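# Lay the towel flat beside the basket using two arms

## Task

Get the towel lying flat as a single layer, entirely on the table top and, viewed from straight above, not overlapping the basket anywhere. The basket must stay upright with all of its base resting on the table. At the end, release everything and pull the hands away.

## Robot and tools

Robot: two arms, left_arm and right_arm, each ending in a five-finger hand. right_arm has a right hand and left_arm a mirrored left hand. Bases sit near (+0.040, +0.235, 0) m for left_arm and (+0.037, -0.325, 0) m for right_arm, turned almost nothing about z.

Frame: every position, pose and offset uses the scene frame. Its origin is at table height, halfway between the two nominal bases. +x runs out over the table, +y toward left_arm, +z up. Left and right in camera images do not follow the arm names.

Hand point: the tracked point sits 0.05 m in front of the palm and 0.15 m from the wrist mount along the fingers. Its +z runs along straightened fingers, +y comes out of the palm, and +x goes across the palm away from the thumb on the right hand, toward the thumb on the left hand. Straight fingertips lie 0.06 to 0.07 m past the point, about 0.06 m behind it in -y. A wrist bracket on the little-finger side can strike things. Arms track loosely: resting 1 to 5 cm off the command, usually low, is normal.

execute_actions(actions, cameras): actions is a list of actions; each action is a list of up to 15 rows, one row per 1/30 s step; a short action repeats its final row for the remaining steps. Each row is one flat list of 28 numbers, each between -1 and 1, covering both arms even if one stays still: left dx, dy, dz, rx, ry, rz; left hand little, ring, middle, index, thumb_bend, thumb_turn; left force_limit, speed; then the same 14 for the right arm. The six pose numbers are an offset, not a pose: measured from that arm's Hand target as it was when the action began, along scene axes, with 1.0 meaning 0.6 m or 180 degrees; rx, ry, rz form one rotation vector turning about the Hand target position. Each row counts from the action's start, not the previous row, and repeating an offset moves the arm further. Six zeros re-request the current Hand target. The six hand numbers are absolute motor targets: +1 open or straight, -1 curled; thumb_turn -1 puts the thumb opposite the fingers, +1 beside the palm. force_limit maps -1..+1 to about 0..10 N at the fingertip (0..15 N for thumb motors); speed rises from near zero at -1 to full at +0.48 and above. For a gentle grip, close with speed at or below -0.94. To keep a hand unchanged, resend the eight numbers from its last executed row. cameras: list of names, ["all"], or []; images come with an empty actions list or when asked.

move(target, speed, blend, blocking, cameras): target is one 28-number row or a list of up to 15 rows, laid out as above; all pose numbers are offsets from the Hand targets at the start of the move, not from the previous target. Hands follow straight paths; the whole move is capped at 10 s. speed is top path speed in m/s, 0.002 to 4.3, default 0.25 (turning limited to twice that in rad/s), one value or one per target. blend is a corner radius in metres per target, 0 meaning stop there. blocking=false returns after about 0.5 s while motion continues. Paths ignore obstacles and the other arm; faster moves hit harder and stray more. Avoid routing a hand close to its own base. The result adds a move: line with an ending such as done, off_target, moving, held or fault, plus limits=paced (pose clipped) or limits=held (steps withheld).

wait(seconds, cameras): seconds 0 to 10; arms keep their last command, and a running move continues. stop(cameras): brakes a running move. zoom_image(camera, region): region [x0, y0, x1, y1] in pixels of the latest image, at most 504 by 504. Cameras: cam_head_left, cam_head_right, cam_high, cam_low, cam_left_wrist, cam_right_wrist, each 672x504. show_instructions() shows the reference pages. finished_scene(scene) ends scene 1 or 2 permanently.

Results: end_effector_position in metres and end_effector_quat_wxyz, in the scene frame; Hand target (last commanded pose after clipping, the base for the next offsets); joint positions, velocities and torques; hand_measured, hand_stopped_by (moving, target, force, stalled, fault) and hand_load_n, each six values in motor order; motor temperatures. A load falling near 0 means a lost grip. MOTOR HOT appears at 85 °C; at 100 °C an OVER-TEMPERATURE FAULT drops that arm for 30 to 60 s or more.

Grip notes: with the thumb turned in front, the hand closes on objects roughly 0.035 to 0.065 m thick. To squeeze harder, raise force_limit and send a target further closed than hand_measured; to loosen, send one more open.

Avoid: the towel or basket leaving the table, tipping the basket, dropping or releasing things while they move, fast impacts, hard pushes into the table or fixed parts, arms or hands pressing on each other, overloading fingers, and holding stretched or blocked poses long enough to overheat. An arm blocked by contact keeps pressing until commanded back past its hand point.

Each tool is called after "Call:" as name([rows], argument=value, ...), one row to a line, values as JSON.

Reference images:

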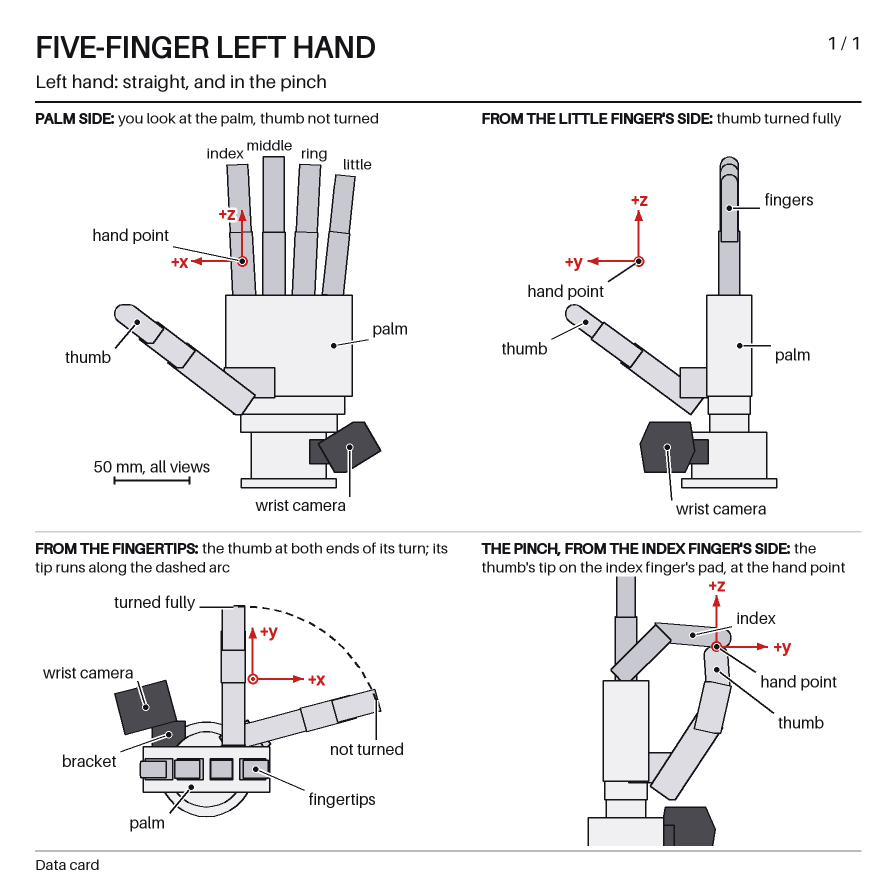

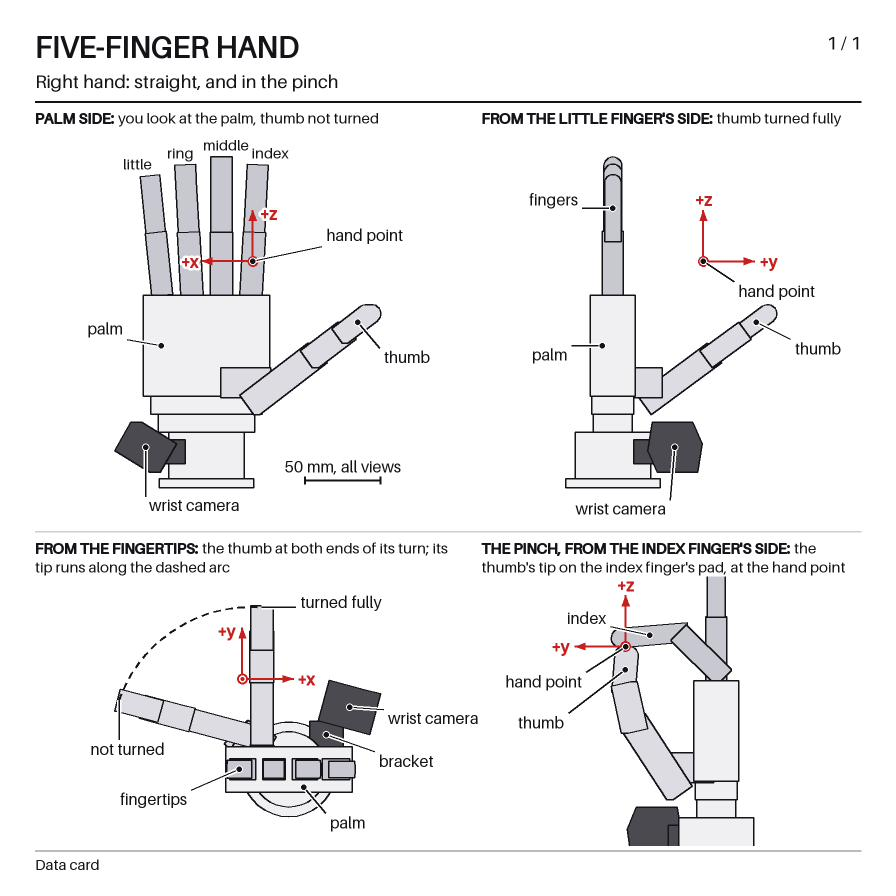

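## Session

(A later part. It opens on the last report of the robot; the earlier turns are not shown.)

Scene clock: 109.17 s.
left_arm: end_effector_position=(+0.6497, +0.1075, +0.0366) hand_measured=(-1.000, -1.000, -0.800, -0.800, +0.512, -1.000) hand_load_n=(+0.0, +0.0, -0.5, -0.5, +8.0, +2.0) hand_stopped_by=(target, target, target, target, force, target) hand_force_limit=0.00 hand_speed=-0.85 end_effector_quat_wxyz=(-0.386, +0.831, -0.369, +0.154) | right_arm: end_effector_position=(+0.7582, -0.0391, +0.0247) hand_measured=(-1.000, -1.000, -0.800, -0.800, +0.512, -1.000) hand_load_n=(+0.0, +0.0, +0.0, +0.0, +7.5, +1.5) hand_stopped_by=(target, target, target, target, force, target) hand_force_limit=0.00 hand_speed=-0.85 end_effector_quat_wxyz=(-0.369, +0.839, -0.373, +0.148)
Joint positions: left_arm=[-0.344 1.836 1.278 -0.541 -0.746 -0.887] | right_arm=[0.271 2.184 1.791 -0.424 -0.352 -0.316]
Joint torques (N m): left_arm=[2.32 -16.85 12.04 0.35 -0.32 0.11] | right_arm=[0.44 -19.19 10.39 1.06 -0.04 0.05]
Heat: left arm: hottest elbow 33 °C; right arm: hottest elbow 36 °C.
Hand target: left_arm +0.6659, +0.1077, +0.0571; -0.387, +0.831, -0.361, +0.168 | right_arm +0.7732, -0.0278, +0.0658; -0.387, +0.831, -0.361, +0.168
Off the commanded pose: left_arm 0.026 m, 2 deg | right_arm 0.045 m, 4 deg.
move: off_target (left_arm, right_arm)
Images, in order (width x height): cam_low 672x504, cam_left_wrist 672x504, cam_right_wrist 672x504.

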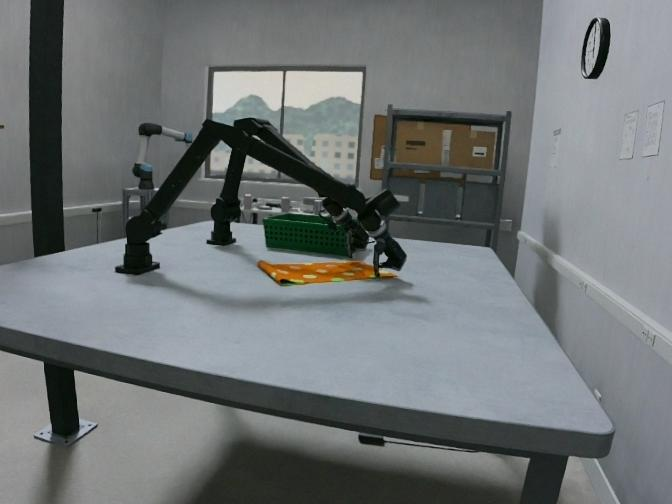

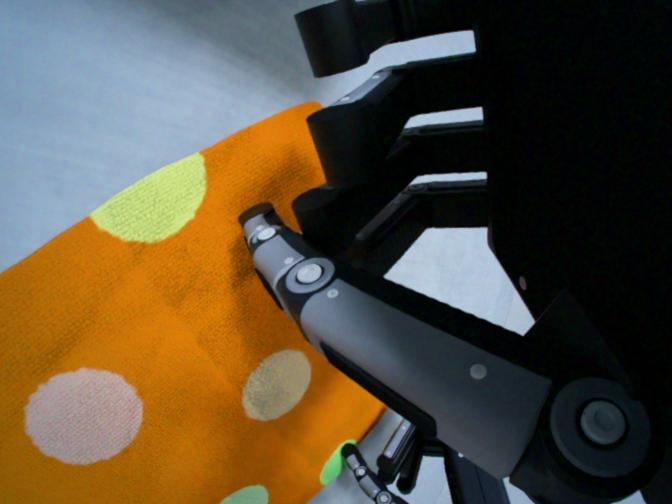

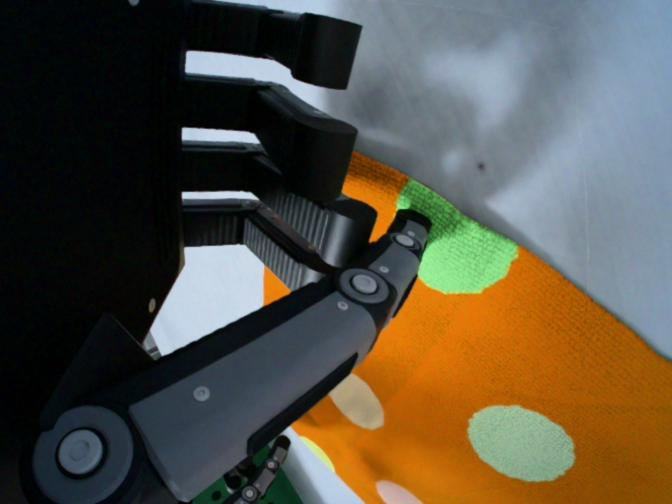

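Call:
move([
  [0,0,0.0,0,0,0, -1,-1,-0.8,-0.8,-0.4,-1,0,-0.85, 0,0,0.06,0,0,0, -1,-1,-0.8,-0.8,-0.4,-1,0,-0.85],
], speed=0.05, cameras=["cam_low","cam_left_wrist","cam_right_wrist","cam_high"])

Scene clock: 111.50 s.
left_arm: end_effector_position=(+0.6496, +0.1076, +0.0365) hand_measured=(-1.000, -1.000, -0.800, -0.800, +0.512, -1.000) hand_load_n=(+0.0, +0.5, -0.5, +0.0, +8.5, +2.0) hand_stopped_by=(target, target, target, target, force, target) hand_force_limit=0.00 hand_speed=-0.85 end_effector_quat_wxyz=(-0.386, +0.831, -0.369, +0.154) | right_arm: end_effector_position=(+0.7558, -0.0398, +0.0563) hand_measured=(-1.000, -1.000, -0.800, -0.800, +0.512, -1.000) hand_load_n=(+0.0, +0.0, +0.0, +0.0, +8.0, +1.5) hand_stopped_by=(target, target, target, target, force, target) hand_force_limit=0.00 hand_speed=-0.85 end_effector_quat_wxyz=(-0.365, +0.840, -0.374, +0.144)
Joint positions: left_arm=[-0.344 1.836 1.278 -0.541 -0.746 -0.887] | right_arm=[0.271 2.151 1.825 -0.503 -0.352 -0.316]
Joint torques (N m): left_arm=[2.37 -16.21 12.01 0.36 -0.34 0.09] | right_arm=[0.44 -19.08 11.26 1.18 -0.05 0.05]
Heat: left arm: hottest elbow 33 °C; right arm: hottest elbow 37 °C.
Hand target: left_arm +0.6659, +0.1077, +0.0571; -0.387, +0.831, -0.361, +0.168 | right_arm +0.7732, -0.0278, +0.1019; -0.387, +0.831, -0.361, +0.168
Off the commanded pose: left_arm 0.026 m, 2 deg | right_arm 0.050 m, 4 deg.
move: off_target (left_arm, right_arm)
Images, in order (width x height): cam_high 672x504, cam_low 672x504, cam_left_wrist 672x504, cam_right_wrist 672x504.

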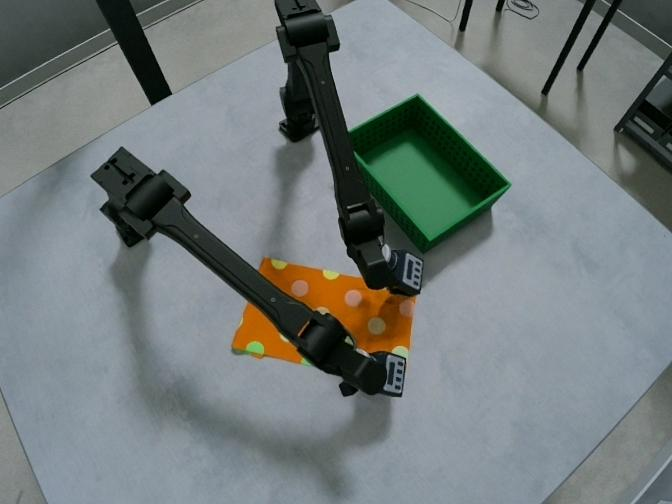

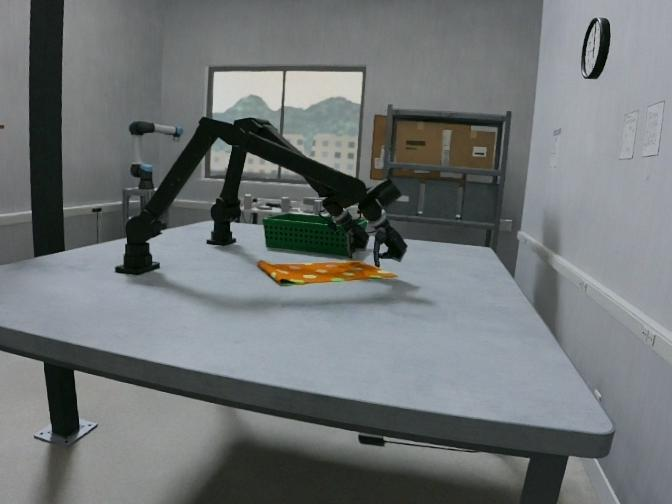

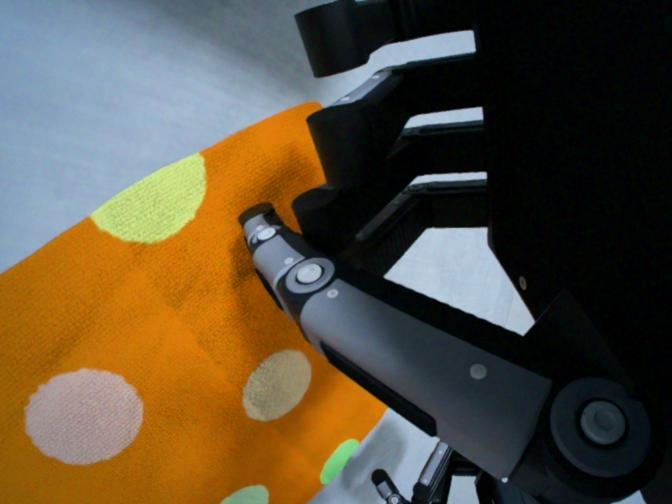

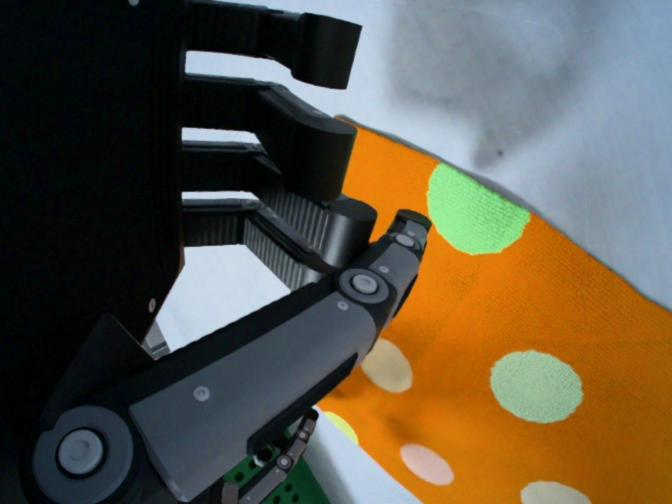

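Call:
move([
  [0.0,0,0.05,0.0937,-0.1059,-0.0169, -1,-1,0,0,0.3,-1,0,0, 0,0,-0.015,0.0937,-0.1059,-0.0169, -1,-1,0,0,0.3,-1,0,0],
], speed=0.1, cameras=["cam_low","cam_left_wrist","cam_right_wrist","cam_high"])

Scene clock: 119.87 s.
left_arm: end_effector_position=(+0.6681, +0.1132, +0.0856) hand_measured=(-1.000, -1.000, +0.000, +0.000, +0.510, -1.000) hand_load_n=(+0.0, +0.0, +0.0, +0.0, +0.0, +0.0) hand_stopped_by=(target, target, target, target, force, target) hand_force_limit=0.00 hand_speed=0.00 end_effector_quat_wxyz=(-0.553, +0.720, -0.331, +0.255) | right_arm: end_effector_position=(+0.7666, -0.0233, +0.0691) hand_measured=(-1.000, -1.000, +0.000, +0.000, +0.510, -1.000) hand_load_n=(+0.0, +0.0, +0.0, +0.0, +0.0, +0.0) hand_stopped_by=(target, target, target, target, force, target) hand_force_limit=0.00 hand_speed=0.00 end_effector_quat_wxyz=(-0.542, +0.729, -0.339, +0.246)
Joint positions: left_arm=[-0.418 1.792 1.071 0.17 -1.057 -0.492] | right_arm=[0.257 2.075 1.454 0.296 -0.425 -0.129]
Joint torques (N m): left_arm=[0.79 -14.51 7.34 1.59 -0.46 0.1] | right_arm=[-1.03 -17.38 6.89 2.55 -0.1 0.11]
Heat: left arm: hottest elbow 33 °C; right arm: hottest elbow 37 °C.
Hand target: left_arm +0.6659, +0.1076, +0.0870; -0.554, +0.717, -0.335, +0.259 | right_arm +0.7731, -0.0278, +0.0929; -0.554, +0.717, -0.335, +0.259
Off the commanded pose: left_arm 0.006 m, 1 deg | right_arm 0.025 m, 2 deg.
move: off_target (right_arm)
Images, in order (width x height): cam_high 672x504, cam_low 672x504, cam_left_wrist 672x504, cam_right_wrist 672x504.

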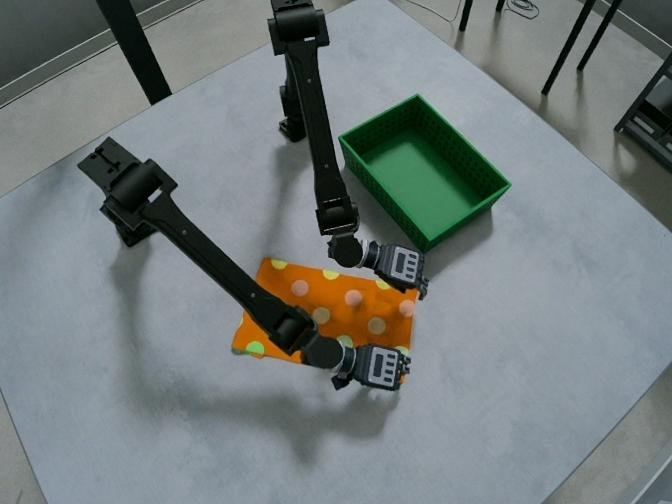

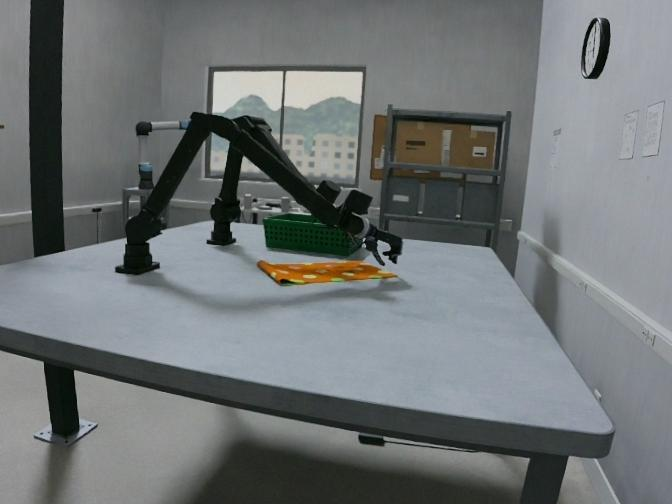

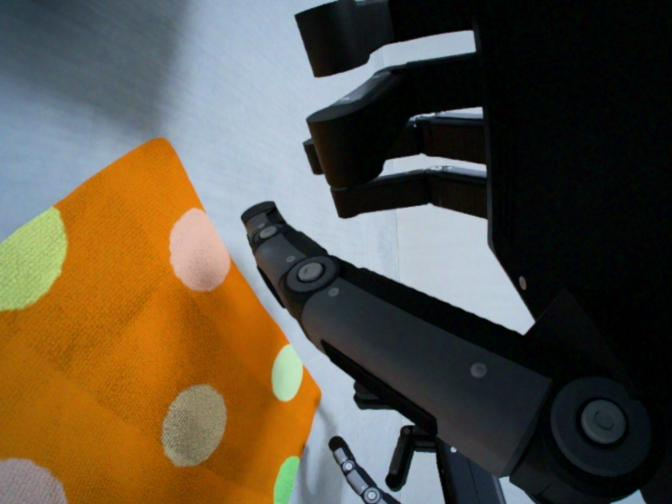

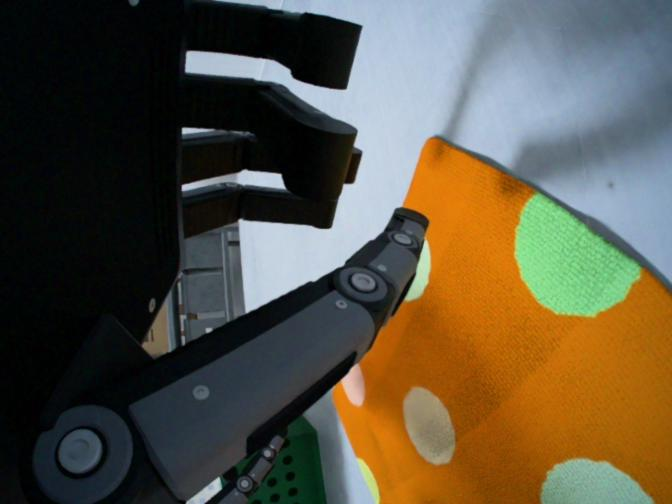

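Call:
move([
  [-0.008,-0.01,-0.067,0,0,0, -1,-1,0,0,0.2,-1,0,0, -0.008,-0.012,-0.04,0,0,0, -1,-1,0,0,0.2,-1,0,0],
], speed=0.1, cameras=["cam_low","cam_left_wrist","cam_right_wrist","cam_high"])

Scene clock: 124.57 s.
left_arm: end_effector_position=(+0.6625, +0.1077, +0.0571) hand_measured=(-1.000, -1.000, +0.000, +0.000, +0.200, -1.000) hand_load_n=(+0.0, +0.0, +0.0, -0.5, +0.0, +0.0) hand_stopped_by=(target, target, target, target, target, target) hand_force_limit=0.00 hand_speed=0.00 end_effector_quat_wxyz=(-0.555, +0.718, -0.332, +0.258) | right_arm: end_effector_position=(+0.7633, -0.0309, +0.0628) hand_measured=(-1.000, -1.000, +0.000, +0.000, +0.200, -1.000) hand_load_n=(+0.0, +0.0, -0.5, +0.0, +0.0, +0.0) hand_stopped_by=(target, target, target, target, target, target) hand_force_limit=0.00 hand_speed=0.00 end_effector_quat_wxyz=(-0.548, +0.724, -0.335, +0.253)
Joint positions: left_arm=[-0.433 1.842 1.038 0.258 -1.068 -0.491] | right_arm=[0.247 2.075 1.417 0.353 -0.433 -0.129]
Joint torques (N m): left_arm=[0.38 -13.16 7.35 1.72 -0.46 -0.03] | right_arm=[-1.08 -15.56 6.74 2.56 -0.13 0.08]
Heat: left arm: hottest elbow 33 °C; right arm: hottest elbow 37 °C.
Hand target: left_arm +0.6612, +0.1017, +0.0469; -0.554, +0.717, -0.335, +0.259 | right_arm +0.7683, -0.0349, +0.0690; -0.554, +0.717, -0.335, +0.259
Off the commanded pose: left_arm 0.012 m, 0 deg | right_arm 0.009 m, 1 deg.
move: off_target (left_arm)
Images, in order (width x height): cam_high 672x504, cam_low 672x504, cam_left_wrist 672x504, cam_right_wrist 672x504.

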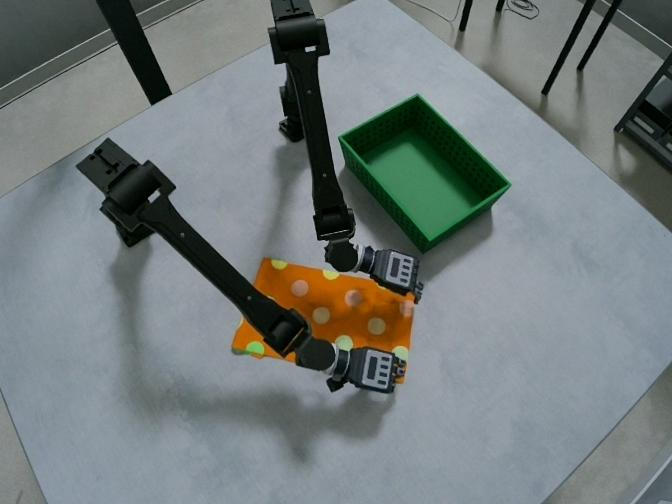

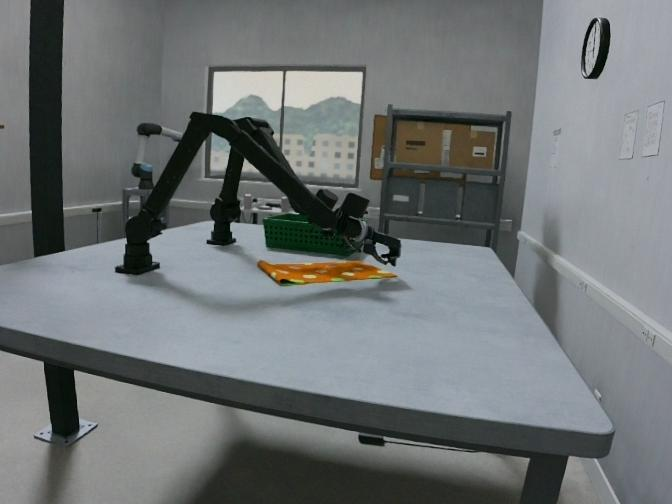

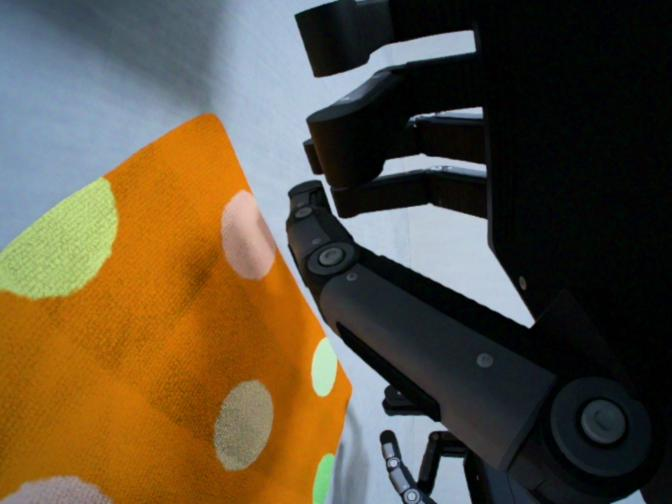

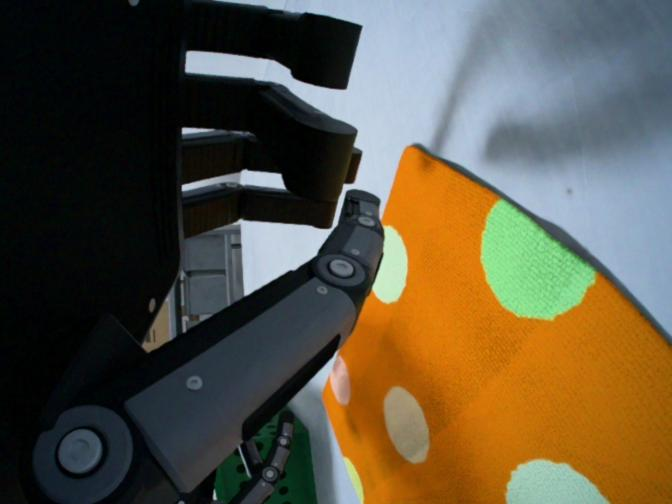

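Call:
move([
  [-0.035,-0.035,-0.035,0,0,0, -1,-1,0,0,0.2,-1,0,0, -0.018,-0.015,-0.04,0,0,0, -1,-1,0,0,0.2,-1,0,0],
], speed=0.1, cameras=["cam_low","cam_left_wrist","cam_right_wrist"])

Scene clock: 127.27 s.
left_arm: end_effector_position=(+0.6431, +0.0830, +0.0393) hand_measured=(-1.000, -1.000, +0.000, +0.000, +0.200, -1.000) hand_load_n=(+0.0, +0.0, +0.0, +0.0, +0.0, +0.0) hand_stopped_by=(target, target, target, target, target, target) hand_force_limit=0.00 hand_speed=0.00 end_effector_quat_wxyz=(-0.555, +0.717, -0.331, +0.263) | right_arm: end_effector_position=(+0.7531, -0.0389, +0.0480) hand_measured=(-1.000, -1.000, +0.000, +0.000, +0.200, -1.000) hand_load_n=(+0.0, +0.0, +0.0, +0.0, +0.0, +0.0) hand_stopped_by=(target, target, target, target, target, target) hand_force_limit=0.00 hand_speed=0.00 end_effector_quat_wxyz=(-0.551, +0.721, -0.333, +0.255)
Joint positions: left_arm=[-0.492 1.862 1.011 0.26 -1.114 -0.553] | right_arm=[0.238 2.077 1.362 0.421 -0.442 -0.129]
Joint torques (N m): left_arm=[0.79 -13.16 6.86 1.32 -0.54 -0.09] | right_arm=[-1.14 -14.27 6.48 2.55 -0.13 0.04]
Heat: left arm: hottest elbow 33 °C; right arm: hottest elbow 36 °C.
Hand target: left_arm +0.6402, +0.0807, +0.0259; -0.554, +0.717, -0.335, +0.259 | right_arm +0.7575, -0.0440, +0.0448; -0.554, +0.717, -0.335, +0.259
Off the commanded pose: left_arm 0.014 m, 1 deg | right_arm 0.007 m, 1 deg.
move: off_target (left_arm)
Images, in order (width x height): cam_low 672x504, cam_left_wrist 672x504, cam_right_wrist 672x504.

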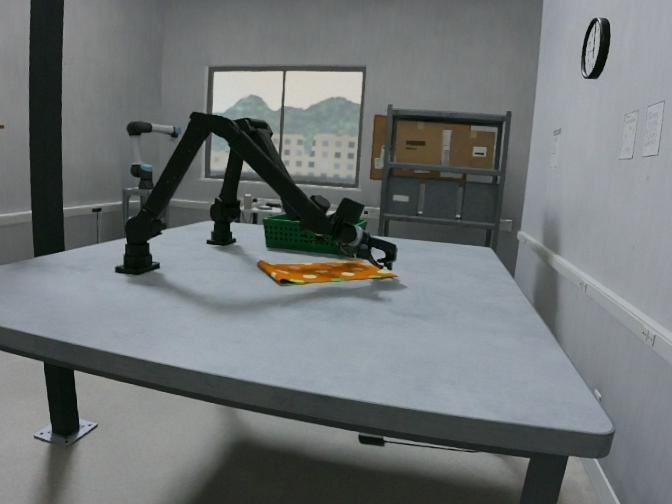

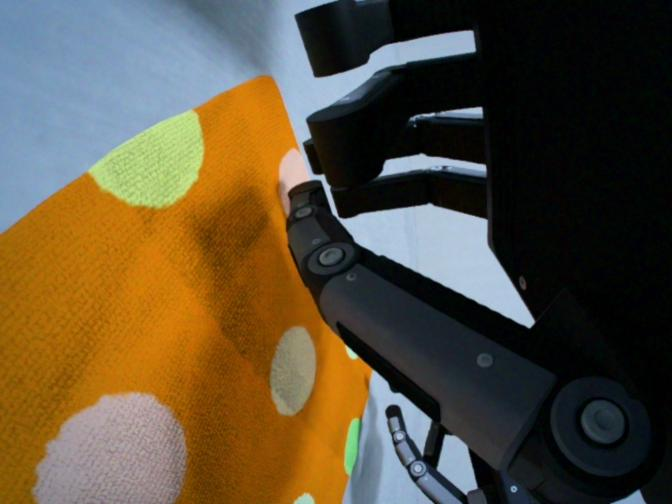

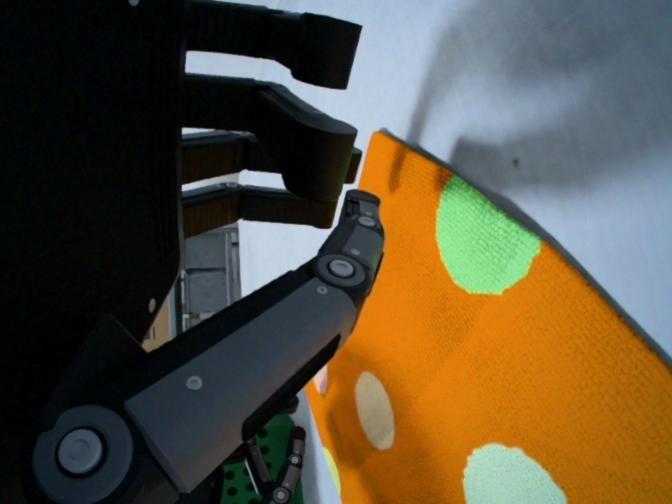

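Call:
move([
  [-0.032,0.016,-0.016,0,0,0, -1,-1,0,0,0.2,-1,0,0, 0.0,0.0,-0.025,0,0,0, -1,-1,0,0,0.2,-1,0,0],
], speed=0.1, cameras=["cam_low","cam_left_wrist","cam_right_wrist"])

Scene clock: 129.30 s.
left_arm: end_effector_position=(+0.6235, +0.0936, +0.0206) hand_measured=(-1.000, -1.000, +0.000, +0.000, +0.200, -1.000) hand_load_n=(+0.0, +0.0, +0.0, +0.0, +0.0, +0.0) hand_stopped_by=(target, target, target, target, target, target) hand_force_limit=0.00 hand_speed=0.00 end_effector_quat_wxyz=(-0.555, +0.717, -0.335, +0.255) | right_arm: end_effector_position=(+0.7526, -0.0390, +0.0306) hand_measured=(-1.000, -1.000, +0.000, +0.000, +0.200, -1.000) hand_load_n=(+0.0, +0.0, +0.0, +0.0, +0.0, +0.0) hand_stopped_by=(target, target, target, target, target, target) hand_force_limit=0.00 hand_speed=0.00 end_effector_quat_wxyz=(-0.551, +0.721, -0.334, +0.254)
Joint positions: left_arm=[-0.492 1.862 0.947 0.302 -1.116 -0.558] | right_arm=[0.238 2.105 1.357 0.452 -0.442 -0.129]
Joint torques (N m): left_arm=[0.62 -13.68 5.98 1.44 -0.53 -0.06] | right_arm=[-1.08 -14.45 6.46 2.56 -0.13 0.04]
Heat: left arm: hottest elbow 32 °C; right arm: hottest elbow 36 °C.
Hand target: left_arm +0.6209, +0.0904, +0.0164; -0.554, +0.717, -0.335, +0.259 | right_arm +0.7575, -0.0440, +0.0297; -0.554, +0.717, -0.335, +0.259
Off the commanded pose: left_arm 0.006 m, 0 deg | right_arm 0.007 m, 1 deg.
move: done
Images, in order (width x height): cam_low 672x504, cam_left_wrist 672x504, cam_right_wrist 672x504.

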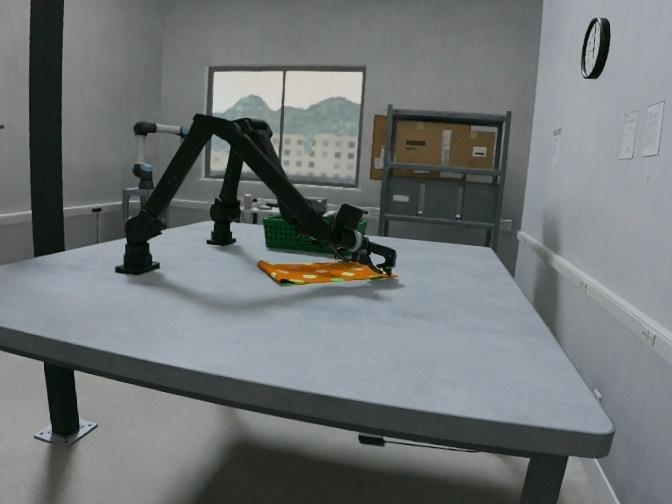

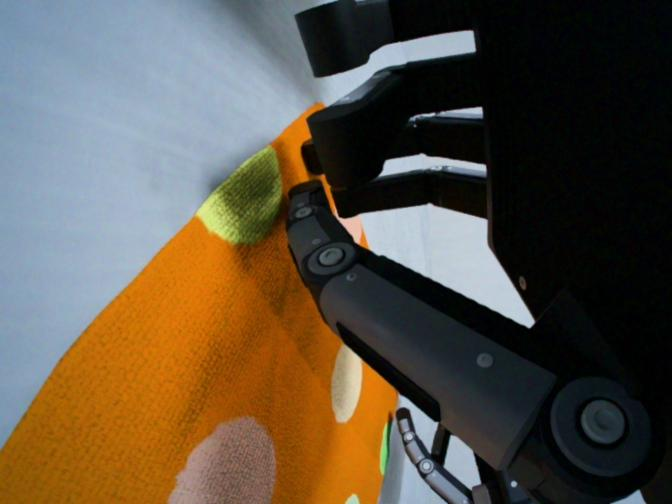

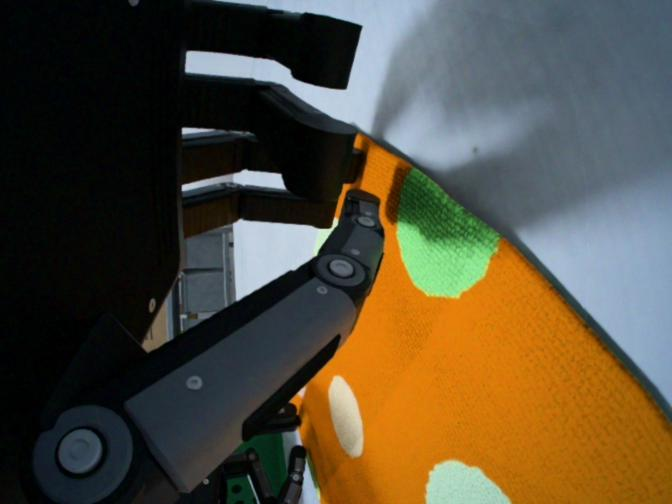

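Call:
move([
  [0,0,-0.015,0,0,0, -1,-1,0,0,0.2,-1,0,0, 0.0,0.0,-0.016,0,0,0, -1,-1,0,0,0.2,-1,0,0],
], speed=0.1, cameras=["cam_left_wrist","cam_right_wrist"])

Scene clock: 131.07 s.
left_arm: end_effector_position=(+0.6246, +0.0930, +0.0210) hand_measured=(-1.000, -1.000, +0.000, +0.000, +0.200, -1.000) hand_load_n=(+0.0, +0.0, +0.0, +0.0, +0.0, +0.0) hand_stopped_by=(target, target, target, target, target, target) hand_force_limit=0.00 hand_speed=0.00 end_effector_quat_wxyz=(-0.555, +0.717, -0.330, +0.262) | right_arm: end_effector_position=(+0.7542, -0.0385, +0.0280) hand_measured=(-1.000, -1.000, +0.000, +0.000, +0.200, -1.000) hand_load_n=(+0.0, +0.0, +0.0, +0.0, +0.0, +0.0) hand_stopped_by=(target, target, target, target, target, target) hand_force_limit=0.00 hand_speed=0.00 end_effector_quat_wxyz=(-0.554, +0.719, -0.331, +0.257)
Joint positions: left_arm=[-0.492 1.865 0.942 0.326 -1.116 -0.558] | right_arm=[0.238 2.115 1.357 0.473 -0.443 -0.129]
Joint torques (N m): left_arm=[0.15 -11.87 6.02 1.48 -0.51 -0.04] | right_arm=[-1.03 -14.04 6.24 2.45 -0.1 0.04]
Heat: left arm: hottest elbow 32 °C; right arm: hottest elbow 36 °C.
Hand target: left_arm +0.6210, +0.0904, +0.0074; -0.554, +0.717, -0.335, +0.259 | right_arm +0.7575, -0.0440, +0.0202; -0.554, +0.717, -0.335, +0.259
Off the commanded pose: left_arm 0.014 m, 1 deg | right_arm 0.010 m, 1 deg.
move: off_target (left_arm)
Images, in order (width x height): cam_left_wrist 672x504, cam_right_wrist 672x504.

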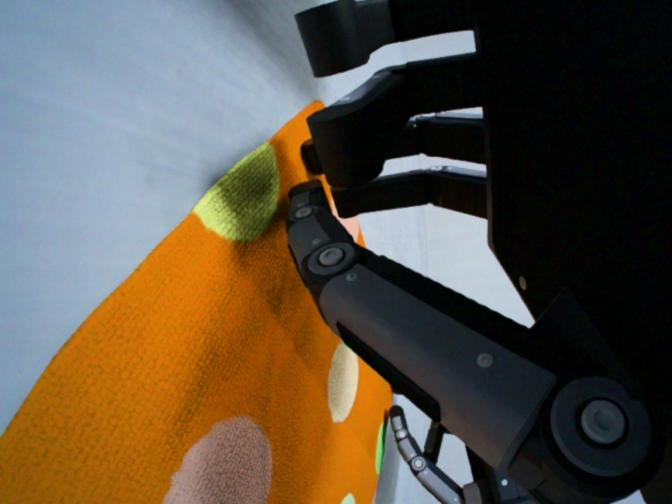

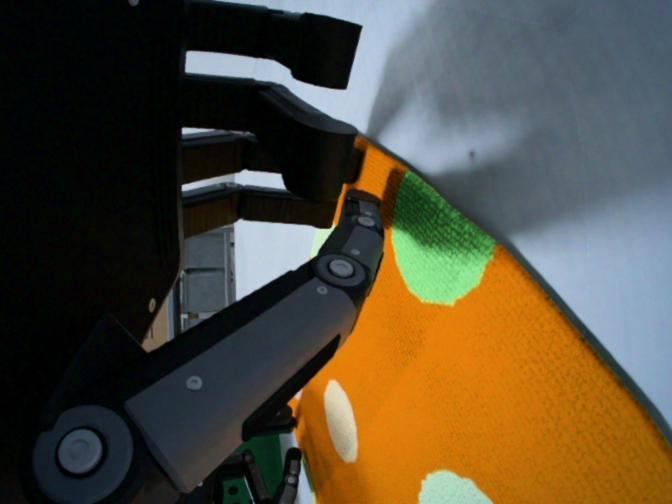

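Call:
move([
  [0,0,-0.005,0,0,0, -1,-1,-0.6,-0.6,0.2,-1,0.1,-0.9, 0.0,0.0,-0.012,0,0,0, -1,-1,-0.6,-0.6,0.2,-1,0.1,-0.9],
], speed=0.02, cameras=["cam_left_wrist","cam_right_wrist","cam_low"])

Scene clock: 133.23 s.
left_arm: end_effector_position=(+0.6253, +0.0928, +0.0199) hand_measured=(-1.000, -1.000, -0.258, -0.306, +0.200, -1.000) hand_load_n=(+0.0, +0.0, +7.5, +7.5, +1.5, -3.5) hand_stopped_by=(target, target, force, force, target, target) hand_force_limit=0.10 hand_speed=-0.90 end_effector_quat_wxyz=(-0.555, +0.717, -0.329, +0.263) | right_arm: end_effector_position=(+0.7559, -0.0381, +0.0266) hand_measured=(-1.000, -1.000, -0.258, -0.286, +0.200, -1.000) hand_load_n=(+0.0, +0.0, +7.0, +5.5, +1.5, -0.5) hand_stopped_by=(target, target, force, force, target, target) hand_force_limit=0.10 hand_speed=-0.90 end_effector_quat_wxyz=(-0.557, +0.717, -0.328, +0.261)
Joint positions: left_arm=[-0.492 1.87 0.942 0.334 -1.117 -0.558] | right_arm=[0.238 2.123 1.357 0.493 -0.443 -0.129]
Joint torques (N m): left_arm=[0.67 -12.1 5.89 1.47 -0.51 -0.01] | right_arm=[-1.03 -13.68 6.13 2.22 -0.09 0.04]
Heat: left arm: hottest elbow 32 °C; right arm: hottest elbow 36 °C.
Hand target: left_arm +0.6210, +0.0903, +0.0044; -0.554, +0.717, -0.335, +0.259 | right_arm +0.7575, -0.0440, +0.0130; -0.554, +0.717, -0.335, +0.259
Off the commanded pose: left_arm 0.016 m, 1 deg | right_arm 0.015 m, 1 deg.
move: off_target (left_arm, right_arm)
Images, in order (width x height): cam_low 672x504, cam_left_wrist 672x504, cam_right_wrist 672x504.

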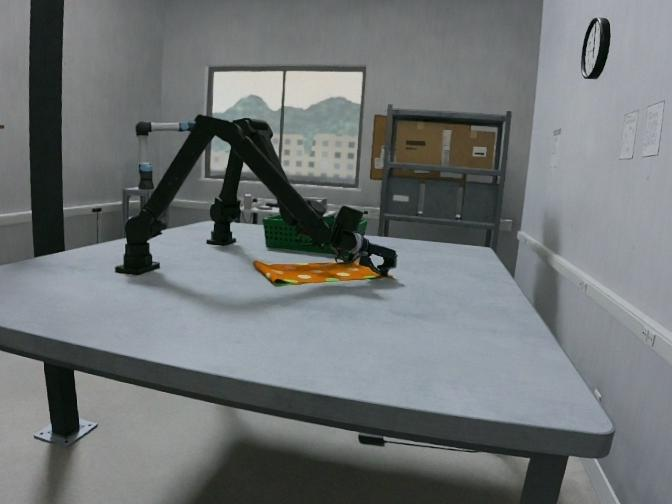

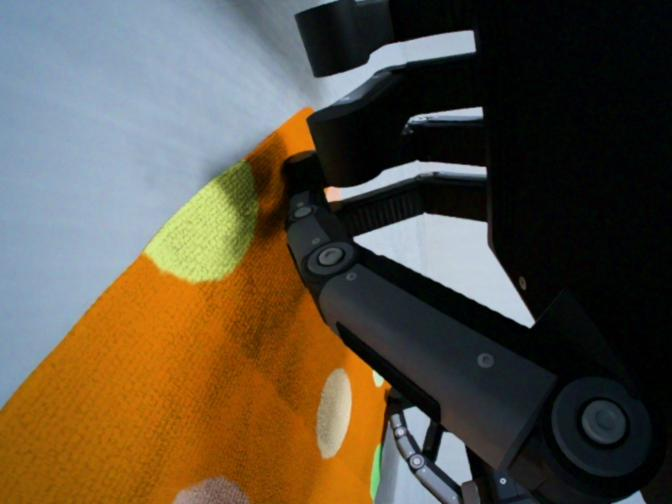

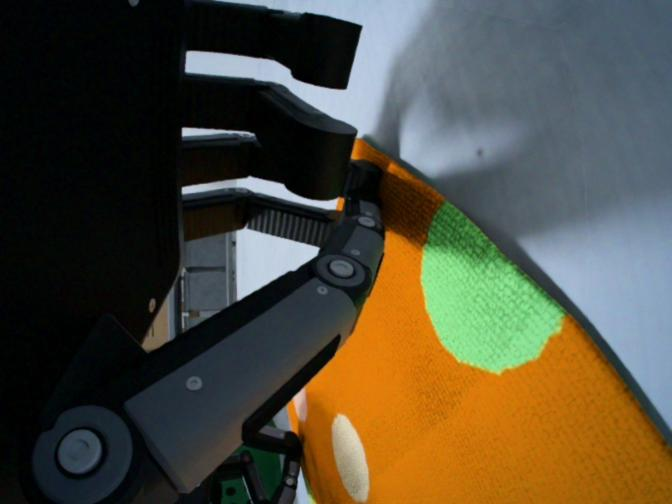

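Call:
move([
  [0,0,0.08,0,0,0, -1,-1,-0.6,-0.6,0.2,-1,0.1,-0.9, 0.0,0.0,0.07,0,0,0, -1,-1,-0.6,-0.6,0.2,-1,0.1,-0.9],
], speed=0.06, cameras=["cam_left_wrist","cam_right_wrist","cam_low","cam_high"])

Scene clock: 135.27 s.
left_arm: end_effector_position=(+0.6180, +0.0967, +0.0458) hand_measured=(-1.000, -1.000, -0.258, -0.306, +0.200, -1.000) hand_load_n=(+0.0, +0.0, +7.5, +7.5, +2.0, -3.5) hand_stopped_by=(target, target, force, force, target, target) hand_force_limit=0.10 hand_speed=-0.90 end_effector_quat_wxyz=(-0.556, +0.717, -0.338, +0.252) | right_arm: end_effector_position=(+0.7497, -0.0396, +0.0291) hand_measured=(-1.000, -1.000, -0.258, -0.286, +0.200, -1.000) hand_load_n=(+0.0, +0.0, +7.0, +5.0, +1.5, -0.5) hand_stopped_by=(target, target, force, force, target, target) hand_force_limit=0.10 hand_speed=-0.90 end_effector_quat_wxyz=(-0.546, +0.725, -0.339, +0.248)
Joint positions: left_arm=[-0.492 1.794 0.942 0.23 -1.117 -0.558] | right_arm=[0.238 2.1 1.357 0.426 -0.443 -0.129]
Joint torques (N m): left_arm=[0.91 -14.04 7.97 0.66 -0.51 -0.02] | right_arm=[-1.03 -17.32 6.89 1.63 -0.11 0.05]
Heat: left arm: hottest elbow 32 °C; right arm: hottest elbow 35 °C.
Hand target: left_arm +0.6210, +0.0903, +0.0524; -0.554, +0.717, -0.335, +0.259 | right_arm +0.7575, -0.0440, +0.0549; -0.554, +0.717, -0.335, +0.259
Off the commanded pose: left_arm 0.010 m, 1 deg | right_arm 0.027 m, 2 deg.
move: off_target (right_arm)
Images, in order (width x height): cam_high 672x504, cam_low 672x504, cam_left_wrist 672x504, cam_right_wrist 672x504.

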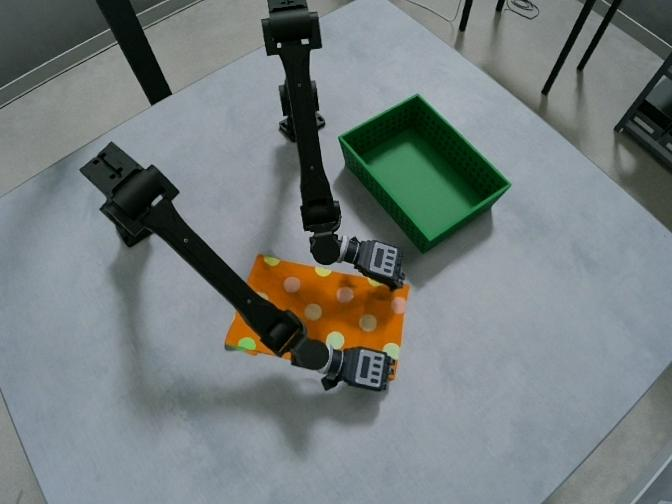

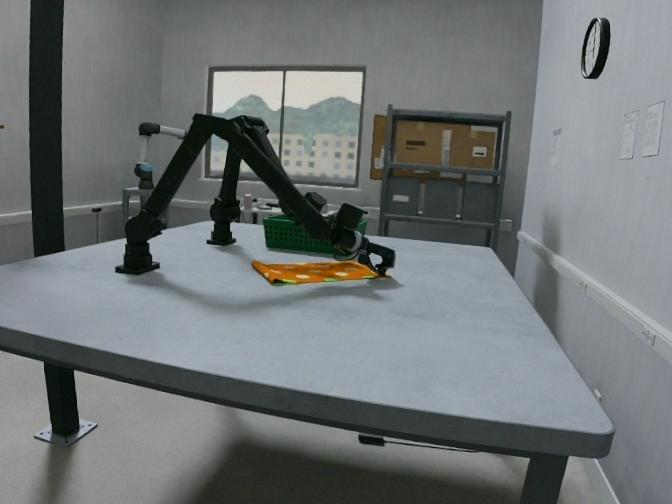

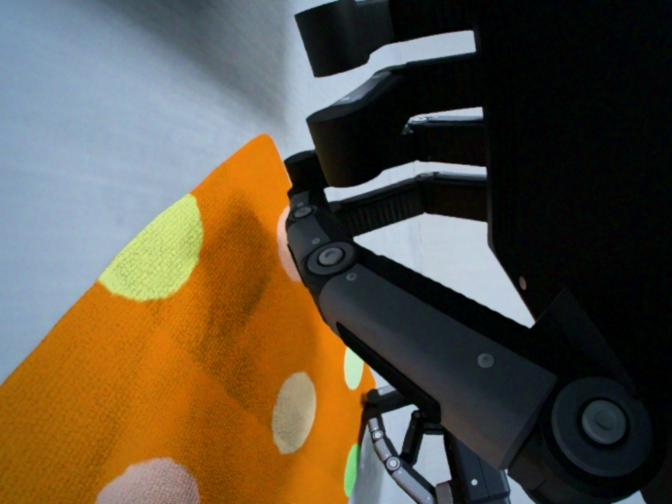

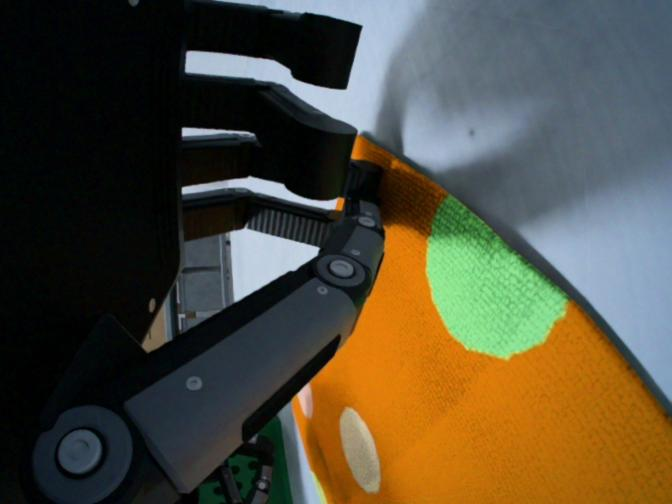

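Call:
move([
  [0,0,0.02,0,0,0, -1,-1,-0.6,-0.6,0.2,-1,0.1,-0.9, 0.0,0.0,0.05,0,0,0, -1,-1,-0.6,-0.6,0.2,-1,0.1,-0.9],
], speed=0.06, cameras=["cam_right_wrist","cam_low"])

Scene clock: 138.80 s.
left_arm: end_effector_position=(+0.6153, +0.0981, +0.0537) hand_measured=(-1.000, -1.000, -0.258, -0.306, +0.200, -1.000) hand_load_n=(+0.0, +0.0, +7.5, +7.5, +2.0, -3.5) hand_stopped_by=(target, target, force, force, target, target) hand_force_limit=0.10 hand_speed=-0.90 end_effector_quat_wxyz=(-0.556, +0.717, -0.340, +0.248) | right_arm: end_effector_position=(+0.7461, -0.0405, +0.0567) hand_measured=(-1.000, -1.000, -0.258, -0.286, +0.200, -1.000) hand_load_n=(+0.0, +0.0, +7.5, +5.0, +1.5, +0.0) hand_stopped_by=(target, target, force, force, target, target) hand_force_limit=0.10 hand_speed=-0.90 end_effector_quat_wxyz=(-0.544, +0.727, -0.340, +0.245)
Joint positions: left_arm=[-0.492 1.771 0.942 0.198 -1.117 -0.558] | right_arm=[0.238 2.046 1.357 0.364 -0.443 -0.129]
Joint torques (N m): left_arm=[0.73 -13.98 8.92 0.62 -0.53 -0.03] | right_arm=[-1.08 -16.67 8.02 1.62 -0.11 0.04]
Heat: left arm: hottest elbow 32 °C; right arm: hottest elbow 35 °C.
Hand target: left_arm +0.6210, +0.0903, +0.0644; -0.554, +0.717, -0.335, +0.259 | right_arm +0.7575, -0.0440, +0.0850; -0.554, +0.717, -0.335, +0.259
Off the commanded pose: left_arm 0.014 m, 1 deg | right_arm 0.031 m, 2 deg.
move: off_target (left_arm, right_arm)
Images, in order (width x height): cam_low 672x504, cam_right_wrist 672x504.

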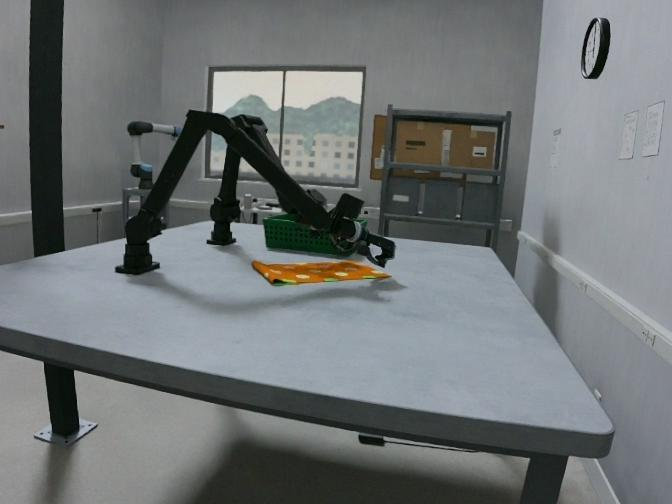

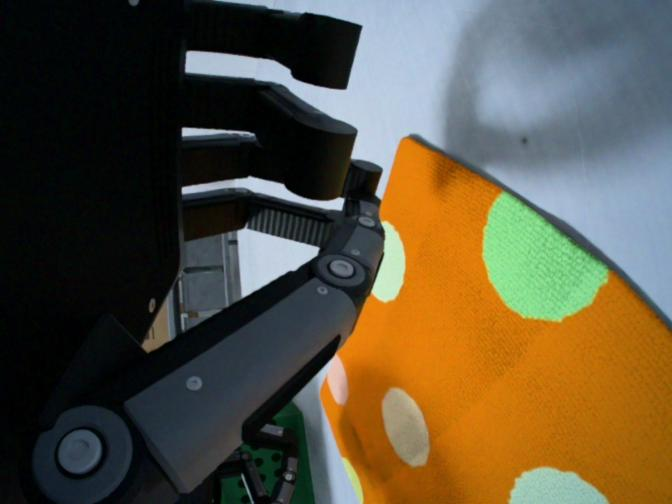

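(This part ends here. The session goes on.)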